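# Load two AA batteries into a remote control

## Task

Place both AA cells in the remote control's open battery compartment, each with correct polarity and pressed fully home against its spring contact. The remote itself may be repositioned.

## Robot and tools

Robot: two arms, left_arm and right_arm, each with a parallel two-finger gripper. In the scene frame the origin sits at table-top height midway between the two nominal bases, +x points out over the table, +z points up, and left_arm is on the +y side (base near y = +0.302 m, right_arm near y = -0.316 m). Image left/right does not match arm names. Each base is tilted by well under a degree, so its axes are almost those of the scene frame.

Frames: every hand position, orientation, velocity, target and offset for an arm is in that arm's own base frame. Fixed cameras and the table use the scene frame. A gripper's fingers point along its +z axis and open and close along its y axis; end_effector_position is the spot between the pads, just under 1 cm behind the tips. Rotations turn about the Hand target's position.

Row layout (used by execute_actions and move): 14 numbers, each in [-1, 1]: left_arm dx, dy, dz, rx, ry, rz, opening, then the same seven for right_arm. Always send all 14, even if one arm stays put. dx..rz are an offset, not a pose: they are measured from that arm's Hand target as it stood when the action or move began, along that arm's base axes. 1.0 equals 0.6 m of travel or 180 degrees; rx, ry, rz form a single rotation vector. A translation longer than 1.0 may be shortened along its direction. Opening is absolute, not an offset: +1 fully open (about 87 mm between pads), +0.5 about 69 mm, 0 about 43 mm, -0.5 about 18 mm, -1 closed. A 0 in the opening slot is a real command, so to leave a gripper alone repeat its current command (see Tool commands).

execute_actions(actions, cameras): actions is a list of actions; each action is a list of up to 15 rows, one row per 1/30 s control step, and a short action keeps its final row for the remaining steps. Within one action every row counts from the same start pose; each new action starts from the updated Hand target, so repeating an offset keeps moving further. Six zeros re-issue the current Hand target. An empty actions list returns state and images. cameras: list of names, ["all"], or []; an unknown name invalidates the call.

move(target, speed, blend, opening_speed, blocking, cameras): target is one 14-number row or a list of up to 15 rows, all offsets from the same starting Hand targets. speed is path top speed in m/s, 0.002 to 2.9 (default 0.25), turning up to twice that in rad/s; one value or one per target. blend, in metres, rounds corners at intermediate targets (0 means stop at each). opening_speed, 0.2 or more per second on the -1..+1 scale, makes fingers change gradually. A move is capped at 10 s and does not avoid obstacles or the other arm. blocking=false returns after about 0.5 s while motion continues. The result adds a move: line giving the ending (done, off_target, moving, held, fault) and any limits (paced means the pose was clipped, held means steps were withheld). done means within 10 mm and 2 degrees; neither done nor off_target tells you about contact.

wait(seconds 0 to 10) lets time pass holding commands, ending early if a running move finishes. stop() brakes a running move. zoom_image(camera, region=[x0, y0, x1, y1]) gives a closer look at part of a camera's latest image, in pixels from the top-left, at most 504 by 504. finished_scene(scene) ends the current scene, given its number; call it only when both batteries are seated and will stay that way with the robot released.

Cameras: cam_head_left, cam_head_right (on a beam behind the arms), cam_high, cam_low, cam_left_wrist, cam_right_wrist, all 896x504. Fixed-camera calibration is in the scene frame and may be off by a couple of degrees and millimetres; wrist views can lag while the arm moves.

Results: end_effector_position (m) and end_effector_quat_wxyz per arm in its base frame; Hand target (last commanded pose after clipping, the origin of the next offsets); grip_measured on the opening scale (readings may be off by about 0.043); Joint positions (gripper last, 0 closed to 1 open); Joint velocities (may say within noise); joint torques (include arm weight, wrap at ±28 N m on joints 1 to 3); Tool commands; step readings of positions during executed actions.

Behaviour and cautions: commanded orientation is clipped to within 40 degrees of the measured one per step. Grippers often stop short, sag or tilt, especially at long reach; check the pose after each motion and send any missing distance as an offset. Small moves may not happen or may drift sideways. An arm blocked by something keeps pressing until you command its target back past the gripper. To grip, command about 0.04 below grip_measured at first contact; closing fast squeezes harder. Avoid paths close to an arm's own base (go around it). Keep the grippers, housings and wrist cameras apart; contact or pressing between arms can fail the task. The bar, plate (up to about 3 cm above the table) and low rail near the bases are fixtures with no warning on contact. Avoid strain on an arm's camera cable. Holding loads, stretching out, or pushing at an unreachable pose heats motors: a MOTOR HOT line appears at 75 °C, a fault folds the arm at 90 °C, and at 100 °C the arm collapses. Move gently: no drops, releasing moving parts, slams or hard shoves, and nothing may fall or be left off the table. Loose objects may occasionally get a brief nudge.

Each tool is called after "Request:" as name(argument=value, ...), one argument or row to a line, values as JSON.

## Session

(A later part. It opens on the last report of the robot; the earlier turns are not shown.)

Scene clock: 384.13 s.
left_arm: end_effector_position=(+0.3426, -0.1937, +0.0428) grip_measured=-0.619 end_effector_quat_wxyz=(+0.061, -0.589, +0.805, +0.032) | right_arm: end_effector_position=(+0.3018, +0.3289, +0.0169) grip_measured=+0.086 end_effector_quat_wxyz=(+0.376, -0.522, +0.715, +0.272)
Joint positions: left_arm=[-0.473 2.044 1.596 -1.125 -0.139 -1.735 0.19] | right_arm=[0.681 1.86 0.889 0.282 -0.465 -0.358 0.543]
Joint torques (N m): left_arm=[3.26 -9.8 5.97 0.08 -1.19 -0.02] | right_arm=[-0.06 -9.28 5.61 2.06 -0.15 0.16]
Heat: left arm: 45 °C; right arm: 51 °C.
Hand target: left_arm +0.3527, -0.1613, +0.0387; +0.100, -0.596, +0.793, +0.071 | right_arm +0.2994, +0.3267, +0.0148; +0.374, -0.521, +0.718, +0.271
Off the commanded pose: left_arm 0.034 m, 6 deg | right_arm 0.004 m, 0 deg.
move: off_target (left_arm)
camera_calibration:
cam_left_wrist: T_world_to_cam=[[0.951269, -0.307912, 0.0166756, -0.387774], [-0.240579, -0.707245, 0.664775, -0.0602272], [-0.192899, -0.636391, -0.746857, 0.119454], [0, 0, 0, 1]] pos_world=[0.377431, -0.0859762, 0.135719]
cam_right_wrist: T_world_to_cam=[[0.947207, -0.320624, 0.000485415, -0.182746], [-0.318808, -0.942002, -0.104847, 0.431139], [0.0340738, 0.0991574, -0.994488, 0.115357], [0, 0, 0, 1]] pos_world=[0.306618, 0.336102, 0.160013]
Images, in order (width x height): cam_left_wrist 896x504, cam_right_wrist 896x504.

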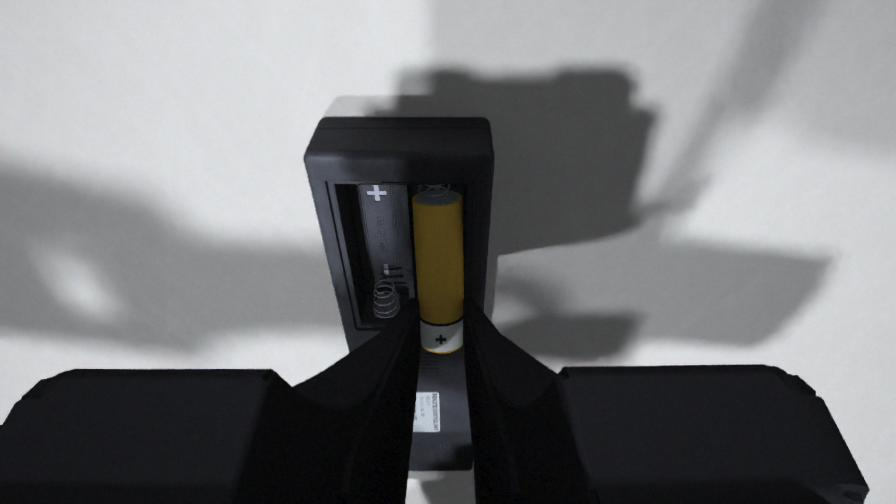

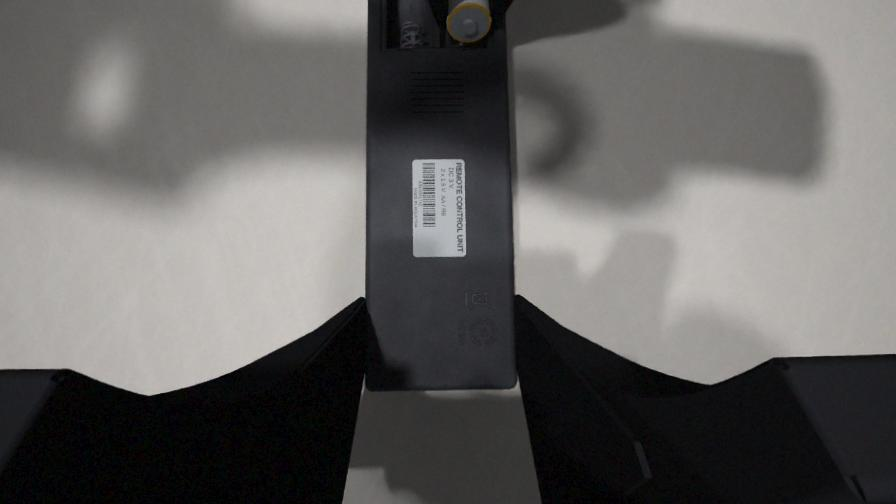

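Request:
move(
  target=[0.0010,0.0030,-0.018,0,0,0,-0.73, 0,0,0,0,0,0,0.0],
  speed=0.04,
  cameras=["cam_right_wrist"],
)

Request:
zoom_image(
  camera="cam_right_wrist",
  region=[340, 0, 540, 100],
)

Scene clock: 389.07 s.
left_arm: end_effector_position=(+0.3434, -0.1935, +0.0429) grip_measured=-0.619 end_effector_quat_wxyz=(+0.060, -0.587, +0.807, +0.031) | right_arm: end_effector_position=(+0.3019, +0.3291, +0.0172) grip_measured=+0.086 end_effector_quat_wxyz=(+0.377, -0.522, +0.715, +0.273)
Joint positions: left_arm=[-0.47 2.044 1.596 -1.122 -0.135 -1.728 0.19] | right_arm=[0.681 1.86 0.889 0.283 -0.465 -0.357 0.543]
Joint torques (N m): left_arm=[3.33 -9.18 3.44 0.34 -1.23 -0.06] | right_arm=[-0.06 -9.28 5.63 2.04 -0.15 0.13]
Heat: left arm: 45 °C; right arm: 51 °C.
Hand target: left_arm +0.3534, -0.1595, +0.0279; +0.100, -0.596, +0.793, +0.071 | right_arm +0.2993, +0.3267, +0.0147; +0.374, -0.521, +0.718, +0.271
Off the commanded pose: left_arm 0.038 m, 7 deg | right_arm 0.004 m, 0 deg.
move: off_target (left_arm)
camera_calibration:
cam_right_wrist: T_world_to_cam=[[0.947079, -0.321, 0.00062908, -0.182699], [-0.319123, -0.941747, -0.106175, 0.431417], [0.0346747, 0.100355, -0.994347, 0.114945], [0, 0, 0, 1]] pos_world=[0.30672, 0.336104, 0.160216]
Images, in order (width x height): cam_right_wrist 896x504.

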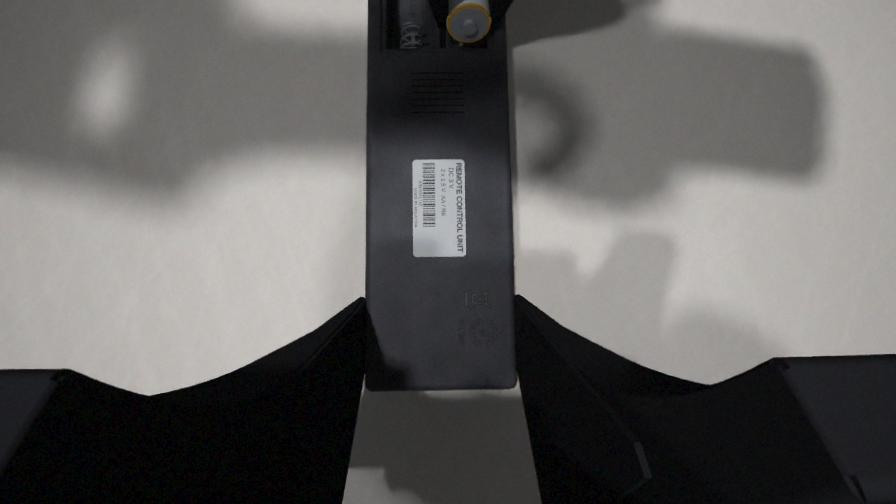

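Scaled by 2.520.

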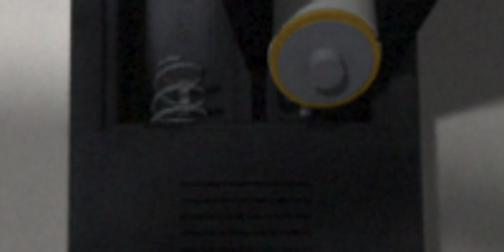

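Request:
move(
  target=[0.0065,0.0200,-0.006,0,0,0,-0.73, 0,0,0,0,0,0,0.0],
  speed=0.04,
  cameras=["cam_left_wrist", "cam_right_wrist"],
)

Request:
zoom_image(
  camera="cam_left_wrist",
  region=[340, 90, 540, 340],
)

Request:
zoom_image(
  camera="cam_right_wrist",
  region=[340, 0, 540, 100],
)

Scene clock: 402.50 s.
left_arm: end_effector_position=(+0.3441, -0.1916, +0.0417) grip_measured=-0.619 end_effector_quat_wxyz=(+0.043, -0.584, +0.810, +0.021) | right_arm: end_effector_position=(+0.3019, +0.3292, +0.0172) grip_measured=+0.086 end_effector_quat_wxyz=(+0.376, -0.521, +0.716, +0.273)
Joint positions: left_arm=[-0.446 2.044 1.588 -1.11 -0.097 -1.696 0.19] | right_arm=[0.681 1.86 0.889 0.284 -0.465 -0.354 0.543]
Joint torques (N m): left_arm=[4.01 -9.46 3.04 0.48 -1.58 -0.09] | right_arm=[-0.08 -9.28 5.63 2.04 -0.15 0.11]
Heat: left arm: 44 °C; right arm: 51 °C.
Hand target: left_arm +0.3574, -0.1475, +0.0243; +0.100, -0.596, +0.793, +0.071 | right_arm +0.2994, +0.3267, +0.0148; +0.374, -0.521, +0.718, +0.271
Off the commanded pose: left_arm 0.049 m, 9 deg | right_arm 0.004 m, 0 deg.
move: off_target (left_arm)
camera_calibration:
cam_left_wrist: T_world_to_cam=[[0.947389, -0.319788, 0.0137504, -0.389333], [-0.238836, -0.677659, 0.69551, -0.0537757], [-0.213098, -0.662203, -0.718384, 0.121155], [0, 0, 0, 1]] pos_world=[0.381824, -0.0807165, 0.129791]
cam_right_wrist: T_world_to_cam=[[0.946447, -0.322852, -0.00198888, -0.181747], [-0.32122, -0.941006, -0.106424, 0.431956], [0.0324876, 0.101363, -0.994319, 0.11536], [0, 0, 0, 1]] pos_world=[0.307019, 0.336103, 0.160314]
Images, in order (width x height): cam_left_wrist 896x504, cam_right_wrist 896x504.

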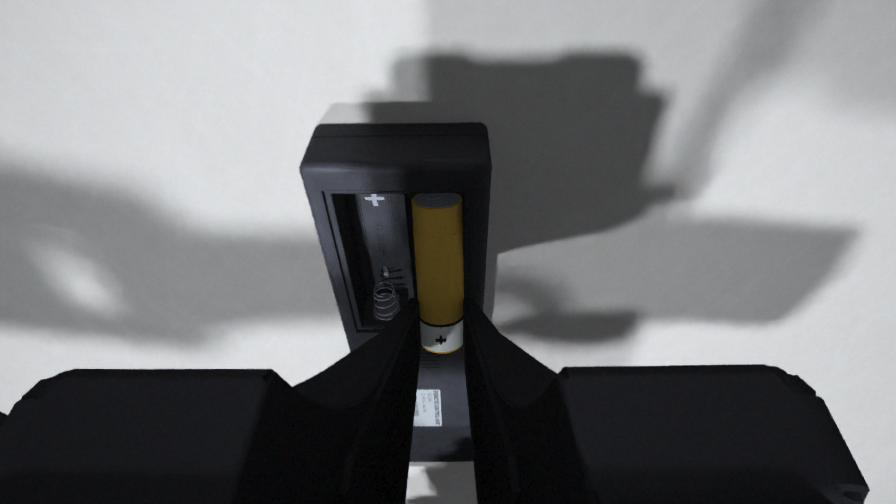

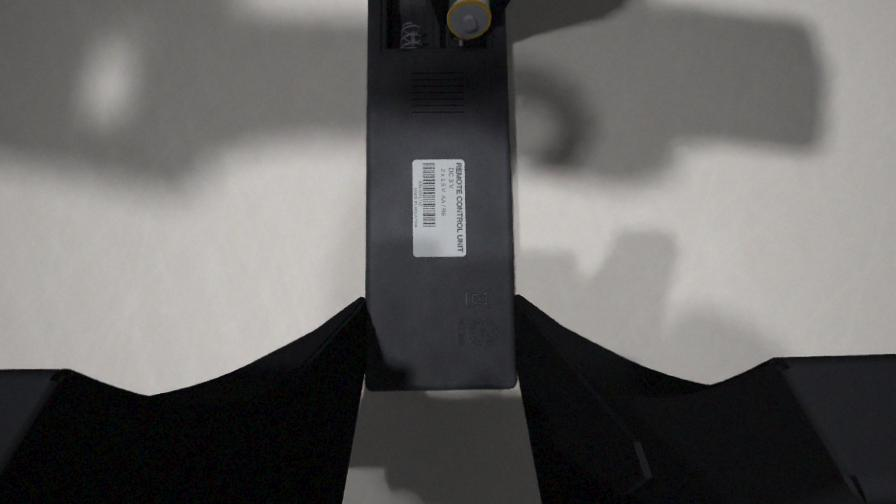

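Scaled by 2.016.

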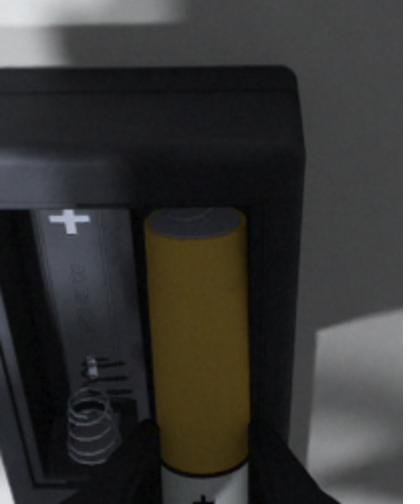

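Scaled by 2.520.

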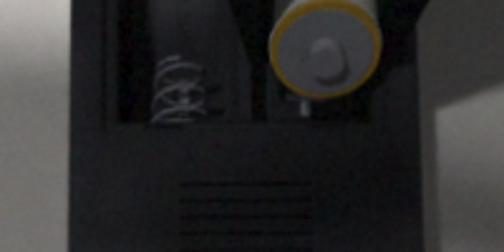

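Request:
move(
  target=[0.0010,0.0040,-0.015,0,0,0,-0.73, 0,0,0,0,0,0,0.0],
  speed=0.04,
  cameras=["cam_right_wrist"],
)

Request:
zoom_image(
  camera="cam_right_wrist",
  region=[340, 0, 540, 100],
)

Scene clock: 407.73 s.
left_arm: end_effector_position=(+0.3440, -0.1912, +0.0406) grip_measured=-0.619 end_effector_quat_wxyz=(+0.040, -0.584, +0.811, +0.014) | right_arm: end_effector_position=(+0.3018, +0.3292, +0.0172) grip_measured=+0.086 end_effector_quat_wxyz=(+0.376, -0.521, +0.716, +0.273)
Joint positions: left_arm=[-0.44 2.035 1.568 -1.089 -0.084 -1.688 0.19] | right_arm=[0.681 1.86 0.889 0.284 -0.465 -0.354 0.543]
Joint torques (N m): left_arm=[3.97 -8.05 2.54 0.59 -1.77 -0.06] | right_arm=[-0.06 -9.29 5.64 2.03 -0.14 0.1]
Heat: left arm: 44 °C; right arm: 51 °C.
Hand target: left_arm +0.3579, -0.1450, +0.0152; +0.100, -0.596, +0.793, +0.072 | right_arm +0.2994, +0.3267, +0.0148; +0.374, -0.521, +0.718, +0.271
Off the commanded pose: left_arm 0.054 m, 10 deg | right_arm 0.004 m, 0 deg.
move: off_target (left_arm)
camera_calibration:
cam_right_wrist: T_world_to_cam=[[0.946386, -0.32303, -0.00232604, -0.181646], [-0.321431, -0.940934, -0.106422, 0.431903], [0.032189, 0.101464, -0.994318, 0.115428], [0, 0, 0, 1]] pos_world=[0.307018, 0.336003, 0.160314]
Images, in order (width x height): cam_right_wrist 896x504.

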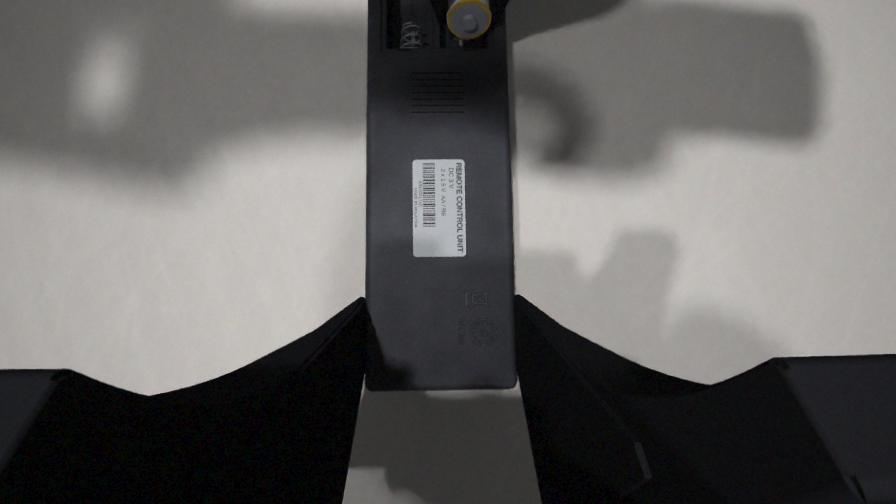

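Scaled by 2.520.

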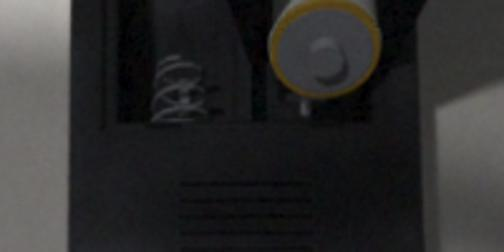

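Request:
move(
  target=[
    [-0.015,-0.0477,0.010,0,0,0,-0.73, 0,0,0,0,0,0,0.0],
    [-0.015,-0.0477,0.010,0,0,0,-0.42, 0,0,0,0,0,0,0.0],
  ],
  speed=0.03,
  opening_speed=0.4,
  cameras=["cam_left_wrist", "cam_right_wrist"],
)

Request:
zoom_image(
  camera="cam_left_wrist",
  region=[340, 90, 540, 340],
)

Request:
zoom_image(
  camera="cam_right_wrist",
  region=[340, 0, 540, 100],
)

Scene clock: 414.27 s.
left_arm: end_effector_position=(+0.3501, -0.1840, +0.0358) grip_measured=-0.420 end_effector_quat_wxyz=(+0.095, -0.593, +0.798, +0.045) | right_arm: end_effector_position=(+0.3008, +0.3278, +0.0154) grip_measured=+0.086 end_effector_quat_wxyz=(+0.374, -0.520, +0.718, +0.272)
Joint positions: left_arm=[-0.476 2.049 1.578 -1.096 -0.211 -1.753 0.29] | right_arm=[0.681 1.86 0.886 0.28 -0.462 -0.354 0.543]
Joint torques (N m): left_arm=[0.68 -7.94 4.86 0.28 -0.51 -0.17] | right_arm=[-0.06 -9.26 5.93 2.07 -0.18 0.1]
Heat: left arm: 45 °C; right arm: 51 °C.
Hand target: left_arm +0.3489, -0.1736, +0.0211; +0.100, -0.596, +0.793, +0.072 | right_arm +0.2994, +0.3268, +0.0148; +0.374, -0.521, +0.718, +0.272
Off the commanded pose: left_arm 0.018 m, 3 deg | right_arm 0.002 m, 0 deg.
move: off_target (left_arm); target 2's new opening was sent with left_arm's hand 0.030 m and 7 deg from that target
camera_calibration:
cam_left_wrist: T_world_to_cam=[[0.954536, -0.295624, 0.0382961, -0.391469], [-0.256592, -0.749441, 0.610327, -0.0471118], [-0.151727, -0.592405, -0.791224, 0.117185], [0, 0, 0, 1]] pos_world=[0.379363, -0.0816145, 0.136465]
cam_right_wrist: T_world_to_cam=[[0.945691, -0.325036, -0.00448086, -0.180239], [-0.323841, -0.940838, -0.0997496, 0.430645], [0.0282065, 0.0957834, -0.995002, 0.116837], [0, 0, 0, 1]] pos_world=[0.306615, 0.335392, 0.158402]
Images, in order (width x height): cam_left_wrist 896x504, cam_right_wrist 896x504.

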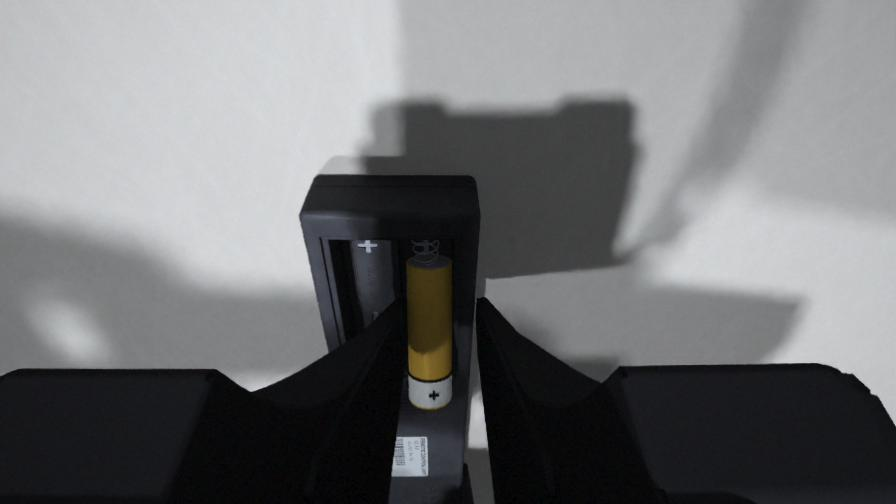

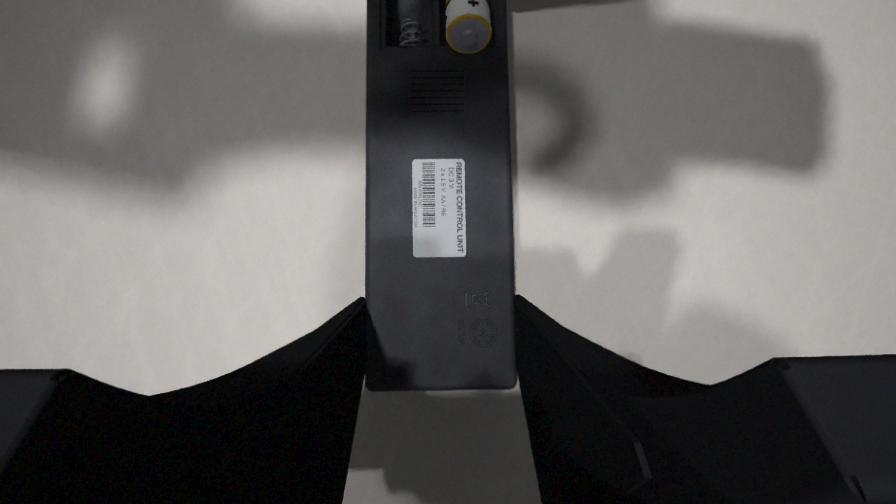

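Scaled by 2.016.

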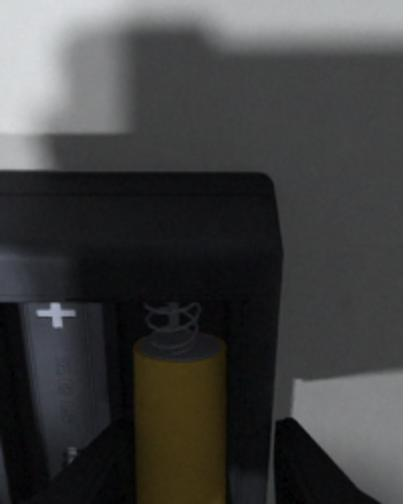

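Scaled by 2.520.

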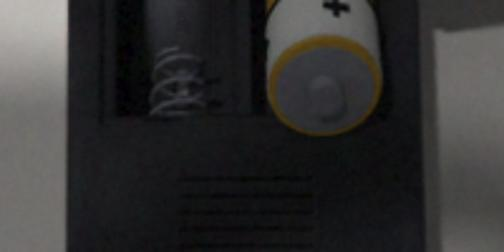

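Request:
move(
  target=[
    [0.002,-0.017,0.04,0,0,0,-0.42, 0,0,0,0,0,0,0.0],
    [-0.004,-0.017,0.085,-0.0742,0.0234,0,-0.42, 0,0,0,0,0,0,0.0],
  ],
  speed=0.05,
  blend=0.004,
  cameras=["cam_left_wrist", "cam_right_wrist"],
)

Request:
zoom_image(
  camera="cam_left_wrist",
  region=[310, 40, 560, 320],
)

Request:
zoom_image(
  camera="cam_right_wrist",
  region=[340, 0, 540, 100],
)

Scene clock: 429.63 s.
left_arm: end_effector_position=(+0.3442, -0.1849, +0.0563) grip_measured=-0.420 end_effector_quat_wxyz=(-0.004, -0.600, +0.800, +0.015) | right_arm: end_effector_position=(+0.3008, +0.3278, +0.0154) grip_measured=+0.086 end_effector_quat_wxyz=(+0.374, -0.520, +0.718, +0.272)
Joint positions: left_arm=[-0.391 2.054 1.65 -1.196 -0.009 -1.677 0.29] | right_arm=[0.681 1.86 0.886 0.28 -0.462 -0.354 0.543]
Joint torques (N m): left_arm=[0.88 -14.12 6.56 0.12 0.06 0.04] | right_arm=[-0.09 -9.28 5.94 2.08 -0.18 0.1]
Heat: left arm: 45 °C; right arm: 51 °C.
Hand target: left_arm +0.3464, -0.1839, +0.0723; +0.000, -0.601, +0.799, +0.000 | right_arm +0.2994, +0.3268, +0.0148; +0.374, -0.521, +0.718, +0.272
Off the commanded pose: left_arm 0.016 m, 2 deg | right_arm 0.002 m, 0 deg.
move: off_target (left_arm)
camera_calibration:
cam_left_wrist: T_world_to_cam=[[0.958441, -0.283631, -0.030719, -0.382105], [-0.16452, -0.637466, 0.752708, -0.0807995], [-0.233074, -0.716373, -0.657637, 0.129519], [0, 0, 0, 1]] pos_world=[0.383119, -0.0670999, 0.134257]
cam_right_wrist: T_world_to_cam=[[0.945691, -0.325036, -0.00448086, -0.180239], [-0.323841, -0.940838, -0.0997496, 0.430645], [0.0282065, 0.0957834, -0.995002, 0.116837], [0, 0, 0, 1]] pos_world=[0.306615, 0.335392, 0.158402]
Images, in order (width x height): cam_left_wrist 896x504, cam_right_wrist 896x504.

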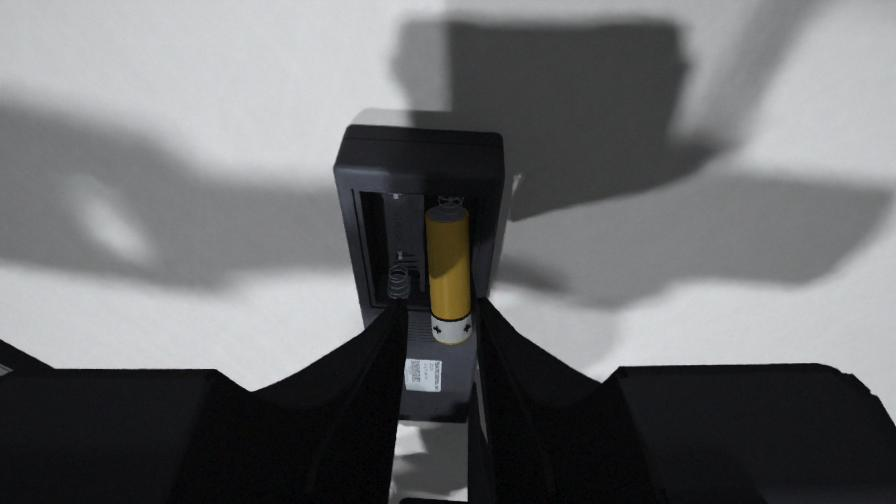

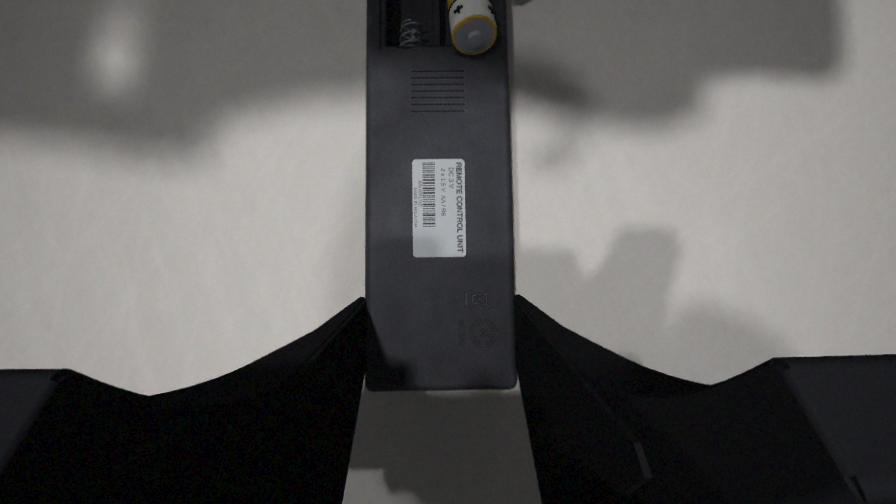

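Scaled by 1.800.

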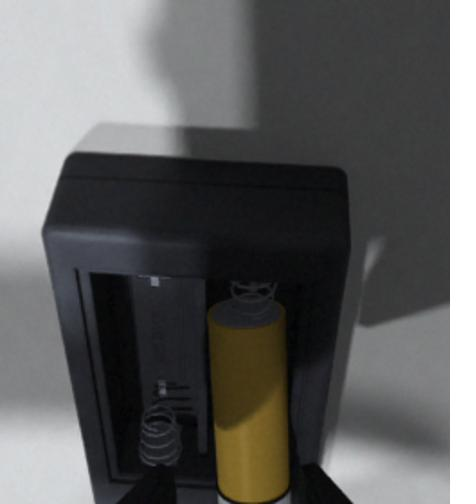

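Scaled by 2.520.

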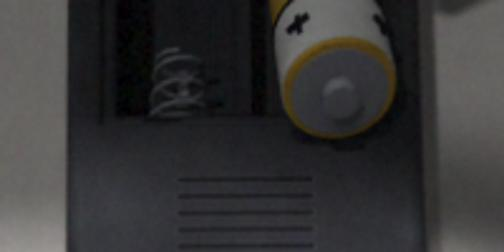

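Request:
move(
  target=[
    [-0.0125,-0.0415,0.0,0,0,0,-0.30, 0,0,0,0,0,0,0.0],
    [-0.0197,-0.0373,-0.045,0,0,0,-0.30, 0,0,0,0,0,0,0.0],
  ],
  speed=0.05,
  cameras=["cam_left_wrist", "cam_right_wrist"],
)

Request:
zoom_image(
  camera="cam_left_wrist",
  region=[340, 130, 540, 380],
)

Request:
zoom_image(
  camera="cam_right_wrist",
  region=[340, 0, 540, 100],
)

Scene clock: 455.43 s.
left_arm: end_effector_position=(+0.3331, -0.2043, +0.0415) grip_measured=-0.300 end_effector_quat_wxyz=(-0.005, -0.599, +0.801, +0.012) | right_arm: end_effector_position=(+0.3007, +0.3276, +0.0152) grip_measured=+0.086 end_effector_quat_wxyz=(+0.373, -0.520, +0.718, +0.272)
Joint positions: left_arm=[-0.446 2.054 1.59 -1.133 -0.002 -1.729 0.35] | right_arm=[0.681 1.86 0.886 0.279 -0.462 -0.354 0.543]
Joint torques (N m): left_arm=[-0.12 -12.74 4.23 0.41 -0.06 -0.12] | right_arm=[-0.06 -9.26 5.94 2.07 -0.18 0.09]
Heat: left arm: 50 °C; right arm: 51 °C.
Hand target: left_arm +0.3347, -0.2063, +0.0453; +0.000, -0.601, +0.799, +0.000 | right_arm +0.2994, +0.3267, +0.0148; +0.374, -0.521, +0.718, +0.271
Off the commanded pose: left_arm 0.004 m, 2 deg | right_arm 0.002 m, 0 deg.
move: done
camera_calibration:
cam_left_wrist: T_world_to_cam=[[0.957627, -0.286637, -0.0280923, -0.377984], [-0.167121, -0.632463, 0.756347, -0.0821131], [-0.234564, -0.719604, -0.653567, 0.103073], [0, 0, 0, 1]] pos_world=[0.372422, -0.0861059, 0.118853]
cam_right_wrist: T_world_to_cam=[[0.945607, -0.325274, -0.00487541, -0.180071], [-0.324146, -0.940847, -0.0986719, 0.430549], [0.0275084, 0.0948852, -0.995108, 0.117168], [0, 0, 0, 1]] pos_world=[0.306614, 0.335391, 0.1582]
Images, in order (width x height): cam_left_wrist 896x504, cam_right_wrist 896x504.

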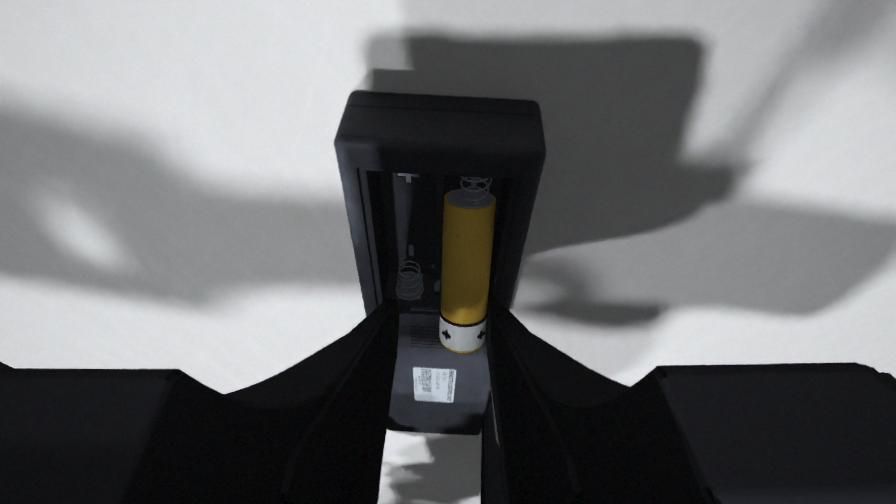

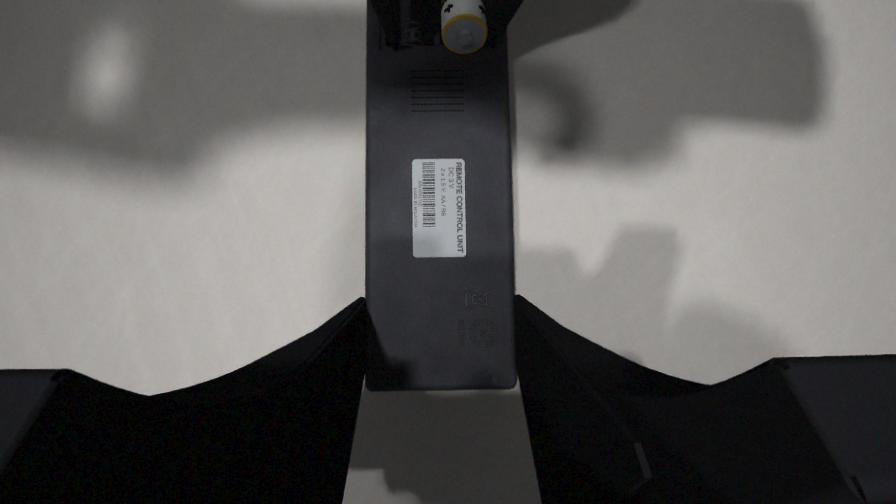

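Scaled by 2.016.

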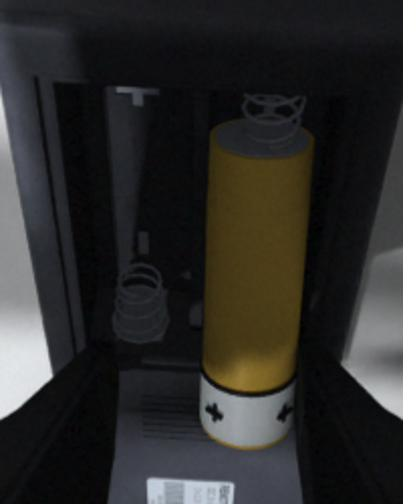

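Scaled by 2.520.

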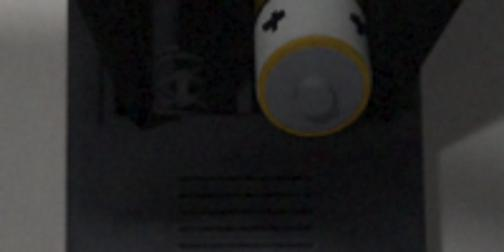

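Request:
move(
  target=[0.0075,-0.0030,0.0085,0,0,0,-0.30, 0,0,0,0,0,0,0.0],
  speed=0.03,
  cameras=["cam_left_wrist"],
)

Request:
zoom_image(
  camera="cam_left_wrist",
  region=[340, 130, 540, 380],
)

Scene clock: 459.73 s.
left_arm: end_effector_position=(+0.3338, -0.2046, +0.0427) grip_measured=-0.300 end_effector_quat_wxyz=(-0.005, -0.599, +0.801, +0.011) | right_arm: end_effector_position=(+0.3007, +0.3276, +0.0152) grip_measured=+0.086 end_effector_quat_wxyz=(+0.373, -0.520, +0.718, +0.272)
Joint positions: left_arm=[-0.446 2.054 1.595 -1.136 -0.002 -1.729 0.35] | right_arm=[0.681 1.86 0.886 0.279 -0.462 -0.354 0.543]
Joint torques (N m): left_arm=[0.08 -11.69 7.13 0.31 -0.03 -0.13] | right_arm=[-0.09 -9.26 5.94 2.09 -0.18 0.1]
Heat: left arm: 50 °C; right arm: 51 °C.
Hand target: left_arm +0.3392, -0.2081, +0.0504; +0.001, -0.601, +0.799, +0.000 | right_arm +0.2994, +0.3267, +0.0148; +0.374, -0.521, +0.718, +0.271
Off the commanded pose: left_arm 0.010 m, 1 deg | right_arm 0.002 m, 0 deg.
move: done
camera_calibration:
cam_left_wrist: T_world_to_cam=[[0.957672, -0.286668, -0.0261968, -0.378767], [-0.168425, -0.631801, 0.756611, -0.0825388], [-0.233447, -0.720173, -0.65334, 0.103199], [0, 0, 0, 1]] pos_world=[0.372924, -0.0864069, 0.119952]
Images, in order (width x height): cam_left_wrist 896x504.

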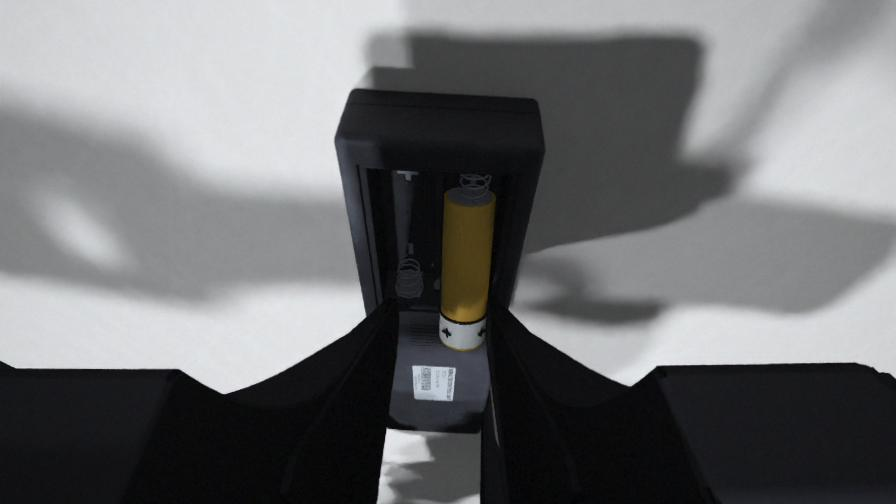

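Scaled by 2.016.

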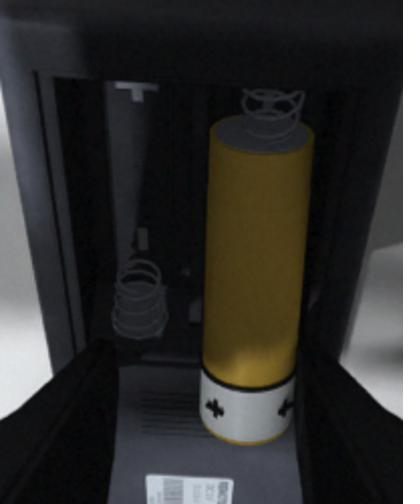

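Request:
move(
  target=[0.0045,-0.0015,0.0035,0,0,0,-0.30, 0,0,0,0,0,0,0.0],
  speed=0.03,
  cameras=["cam_left_wrist"],
)

Request:
zoom_image(
  camera="cam_left_wrist",
  region=[340, 130, 540, 380],
)

Scene clock: 462.23 s.
left_arm: end_effector_position=(+0.3402, -0.2077, +0.0489) grip_measured=-0.300 end_effector_quat_wxyz=(+0.001, -0.599, +0.801, +0.001) | right_arm: end_effector_position=(+0.3007, +0.3276, +0.0152) grip_measured=+0.086 end_effector_quat_wxyz=(+0.373, -0.520, +0.718, +0.272)
Joint positions: left_arm=[-0.446 2.054 1.619 -1.137 -0.002 -1.729 0.35] | right_arm=[0.681 1.86 0.886 0.279 -0.462 -0.354 0.543]
Joint torques (N m): left_arm=[0.08 -10.59 7.05 0.18 0.04 -0.11] | right_arm=[-0.08 -9.26 5.96 2.08 -0.19 0.1]
Heat: left arm: 50 °C; right arm: 51 °C.
Hand target: left_arm +0.3418, -0.2090, +0.0524; +0.000, -0.601, +0.799, +0.001 | right_arm +0.2994, +0.3267, +0.0148; +0.374, -0.521, +0.718, +0.271
Off the commanded pose: left_arm 0.004 m, 0 deg | right_arm 0.002 m, 0 deg.
move: done
camera_calibration:
cam_left_wrist: T_world_to_cam=[[0.957996, -0.286765, -0.00315061, -0.386802], [-0.184359, -0.62423, 0.759176, -0.0811535], [-0.219672, -0.726707, -0.650878, 0.1004], [0, 0, 0, 1]] pos_world=[0.377649, -0.0886185, 0.125739]
Images, in order (width x height): cam_left_wrist 896x504.

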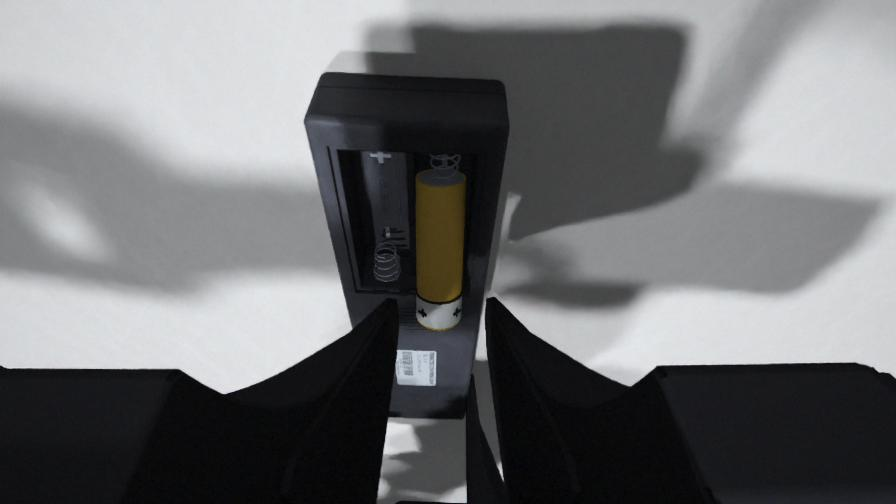

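Scaled by 2.016.

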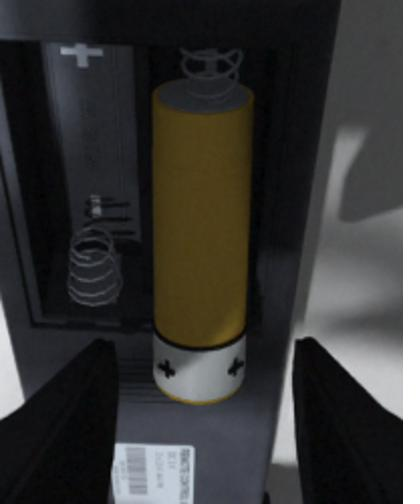

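Request:
move(
  target=[-0.009,0.0093,-0.0158,0,0,0,-0.30, 0,0,0,0,0,0,0.0],
  speed=0.03,
  cameras=["cam_left_wrist", "cam_right_wrist"],
)

Request:
zoom_image(
  camera="cam_left_wrist",
  region=[340, 130, 540, 380],
)

Request:
zoom_image(
  camera="cam_right_wrist",
  region=[340, 0, 540, 100],
)

Scene clock: 469.10 s.
left_arm: end_effector_position=(+0.3359, -0.2062, +0.0420) grip_measured=-0.300 end_effector_quat_wxyz=(-0.003, -0.599, +0.801, +0.006) | right_arm: end_effector_position=(+0.3006, +0.3276, +0.0151) grip_measured=+0.086 end_effector_quat_wxyz=(+0.373, -0.520, +0.719, +0.272)
Joint positions: left_arm=[-0.446 2.054 1.591 -1.121 0.001 -1.729 0.35] | right_arm=[0.681 1.86 0.886 0.279 -0.462 -0.354 0.543]
Joint torques (N m): left_arm=[0.64 -12.44 3.63 0.44 -0.03 -0.07] | right_arm=[-0.06 -9.25 5.96 2.08 -0.18 0.1]
Heat: left arm: 50 °C; right arm: 51 °C.
Hand target: left_arm +0.3365, -0.2034, +0.0431; +0.000, -0.601, +0.799, +0.000 | right_arm +0.2994, +0.3268, +0.0148; +0.374, -0.521, +0.718, +0.271
Off the commanded pose: left_arm 0.003 m, 1 deg | right_arm 0.002 m, 0 deg.
move: done
camera_calibration:
cam_left_wrist: T_world_to_cam=[[0.957891, -0.286698, -0.01576, -0.381762], [-0.17491, -0.626162, 0.759821, -0.0794859], [-0.227707, -0.72507, -0.649941, 0.099033], [0, 0, 0, 1]] pos_world=[0.374334, -0.0874156, 0.118744]
cam_right_wrist: T_world_to_cam=[[0.945582, -0.325345, -0.00510208, -0.180004], [-0.324246, -0.940843, -0.0983785, 0.430522], [0.0272067, 0.0946793, -0.995136, 0.117234], [0, 0, 0, 1]] pos_world=[0.306614, 0.33539, 0.158099]
Images, in order (width x height): cam_left_wrist 896x504, cam_right_wrist 896x504.

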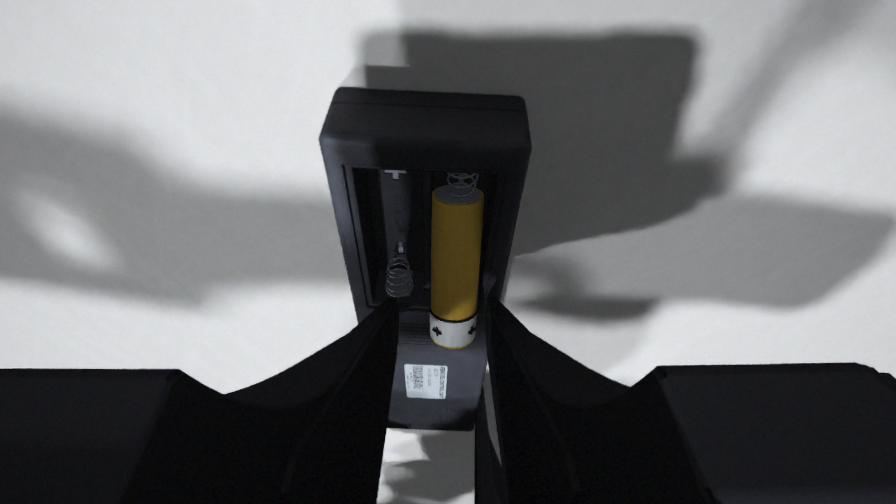

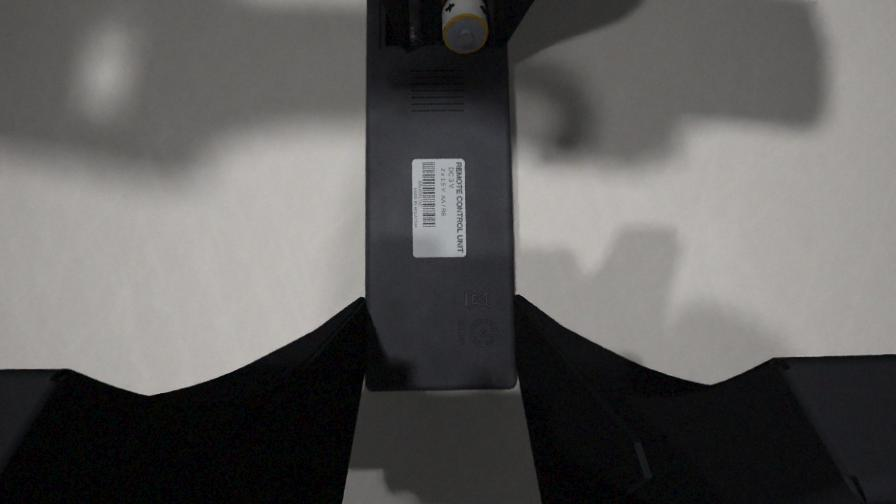

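Scaled by 2.016.

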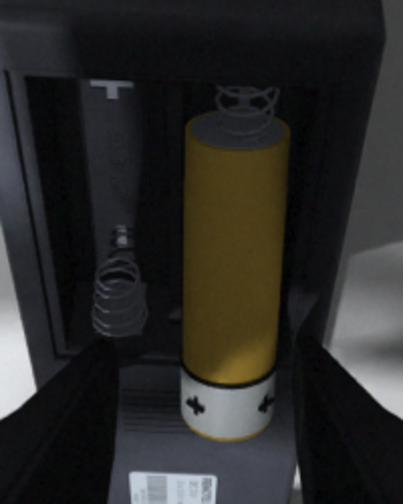

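Scaled by 2.520.

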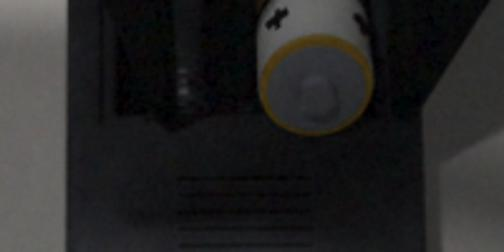

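Request:
move(
  target=[0.003,-0.001,0.004,0,0,0,-0.73, 0,0,0,0,0,0,0.0],
  speed=0.03,
  opening_speed=0.4,
  cameras=["cam_left_wrist", "cam_right_wrist"],
)

Request:
zoom_image(
  camera="cam_left_wrist",
  region=[340, 130, 540, 380],
)

Request:
zoom_image(
  camera="cam_right_wrist",
  region=[340, 0, 540, 100],
)

Scene clock: 487.27 s.
left_arm: end_effector_position=(+0.3381, -0.2073, +0.0420) grip_measured=-0.617 end_effector_quat_wxyz=(-0.001, -0.599, +0.801, +0.001) | right_arm: end_effector_position=(+0.3006, +0.3276, +0.0151) grip_measured=+0.086 end_effector_quat_wxyz=(+0.373, -0.520, +0.719, +0.272)
Joint positions: left_arm=[-0.446 2.054 1.591 -1.111 0.001 -1.729 0.191] | right_arm=[0.681 1.86 0.886 0.279 -0.462 -0.354 0.543]
Joint torques (N m): left_arm=[0.76 -11.95 5.42 0.27 -0.02 -0.1] | right_arm=[-0.06 -9.26 5.97 2.08 -0.18 0.1]
Heat: left arm: 51 °C; right arm: 52 °C.
Hand target: left_arm +0.3383, -0.2041, +0.0455; +0.000, -0.601, +0.799, +0.000 | right_arm +0.2994, +0.3268, +0.0148; +0.374, -0.521, +0.718, +0.271
Off the commanded pose: left_arm 0.005 m, 0 deg | right_arm 0.002 m, 0 deg.
move: done
camera_calibration:
cam_left_wrist: T_world_to_cam=[[0.957991, -0.286736, -0.00603048, -0.384608], [-0.181587, -0.622694, 0.761104, -0.0768439], [-0.221991, -0.728035, -0.648602, 0.0961635], [0, 0, 0, 1]] pos_world=[0.375844, -0.0881208, 0.118539]
cam_right_wrist: T_world_to_cam=[[0.945582, -0.325345, -0.00510208, -0.180004], [-0.324246, -0.940843, -0.0983785, 0.430522], [0.0272067, 0.0946793, -0.995136, 0.117234], [0, 0, 0, 1]] pos_world=[0.306614, 0.33539, 0.158099]
Images, in order (width x height): cam_left_wrist 896x504, cam_right_wrist 896x504.

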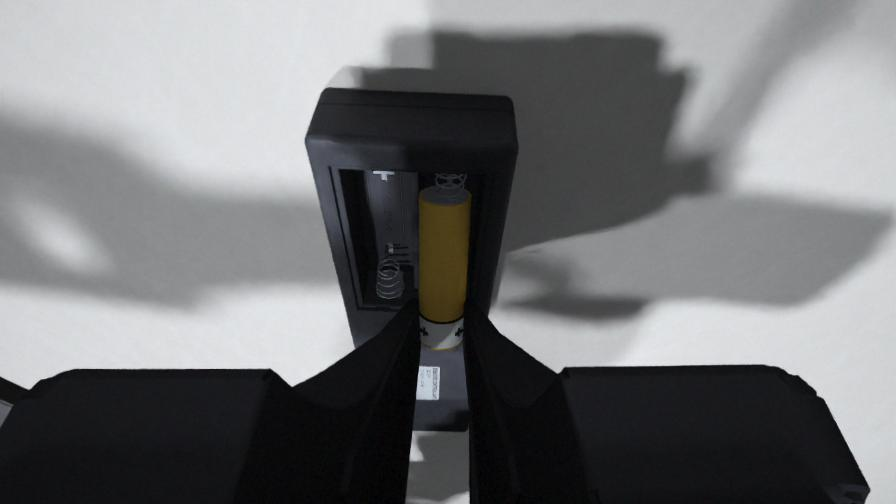

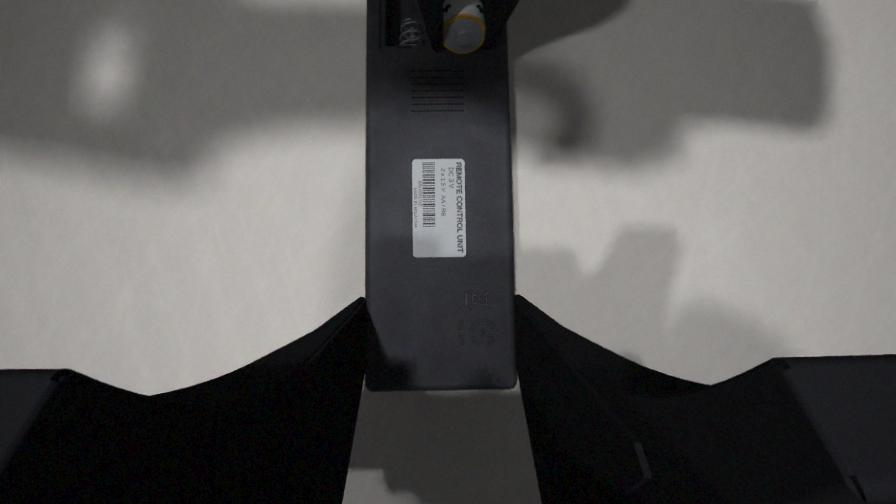

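Scaled by 2.016.

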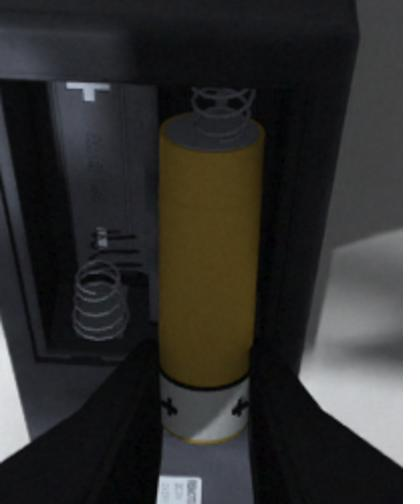

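Scaled by 2.520.

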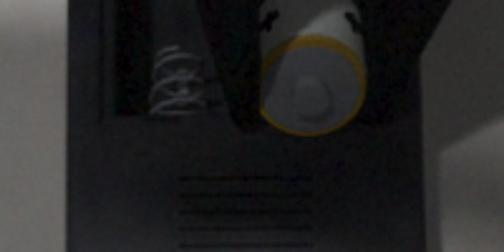

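Request:
move(
  target=[0.0110,0.0315,-0.004,0.0636,-0.0200,-0.008,-0.73, 0,0,0,0,0,0,0.0],
  speed=0.05,
  cameras=["cam_right_wrist"],
)

Request:
zoom_image(
  camera="cam_right_wrist",
  region=[340, 0, 540, 100],
)

Scene clock: 494.77 s.
left_arm: end_effector_position=(+0.3396, -0.1990, +0.0431) grip_measured=-0.617 end_effector_quat_wxyz=(+0.058, -0.584, +0.809, +0.036) | right_arm: end_effector_position=(+0.3018, +0.3286, +0.0164) grip_measured=+0.086 end_effector_quat_wxyz=(+0.377, -0.520, +0.717, +0.272)
Joint positions: left_arm=[-0.487 2.054 1.612 -1.143 -0.136 -1.739 0.191] | right_arm=[0.681 1.86 0.886 0.287 -0.462 -0.354 0.543]
Joint torques (N m): left_arm=[0.49 -9.81 6.74 0.04 -0.84 -0.18] | right_arm=[-0.08 -9.28 5.97 2 -0.18 0.1]
Heat: left arm: 51 °C; right arm: 52 °C.
Hand target: left_arm +0.3448, -0.1850, +0.0430; +0.085, -0.587, +0.802, +0.061 | right_arm +0.2994, +0.3268, +0.0149; +0.374, -0.521, +0.718, +0.271
Off the commanded pose: left_arm 0.015 m, 4 deg | right_arm 0.003 m, 0 deg.
move: off_target (left_arm)
camera_calibration:
cam_right_wrist: T_world_to_cam=[[0.945621, -0.325271, -0.000619892, -0.180879], [-0.323521, -0.940332, -0.105407, 0.431651], [0.0337031, 0.099876, -0.994429, 0.114766], [0, 0, 0, 1]] pos_world=[0.306823, 0.335598, 0.159513]
Images, in order (width x height): cam_right_wrist 896x504.

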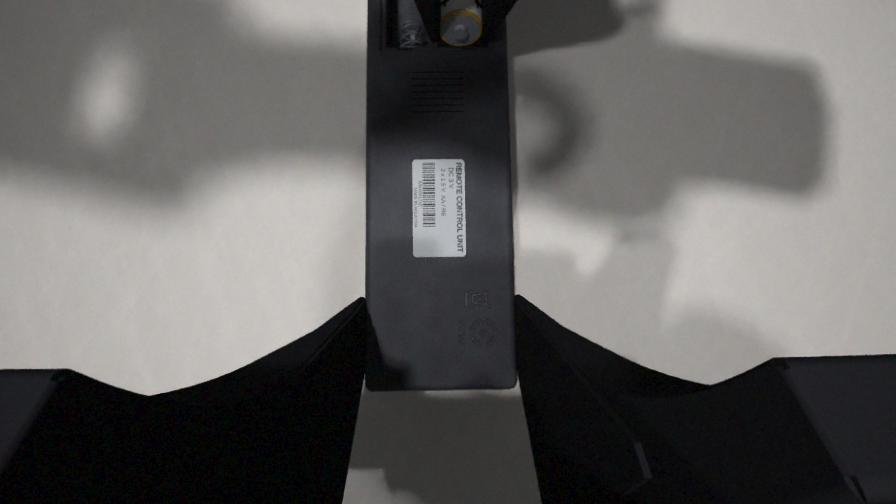

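Scaled by 2.520.

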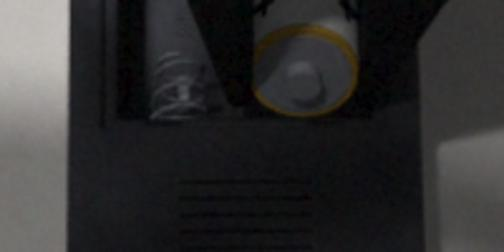

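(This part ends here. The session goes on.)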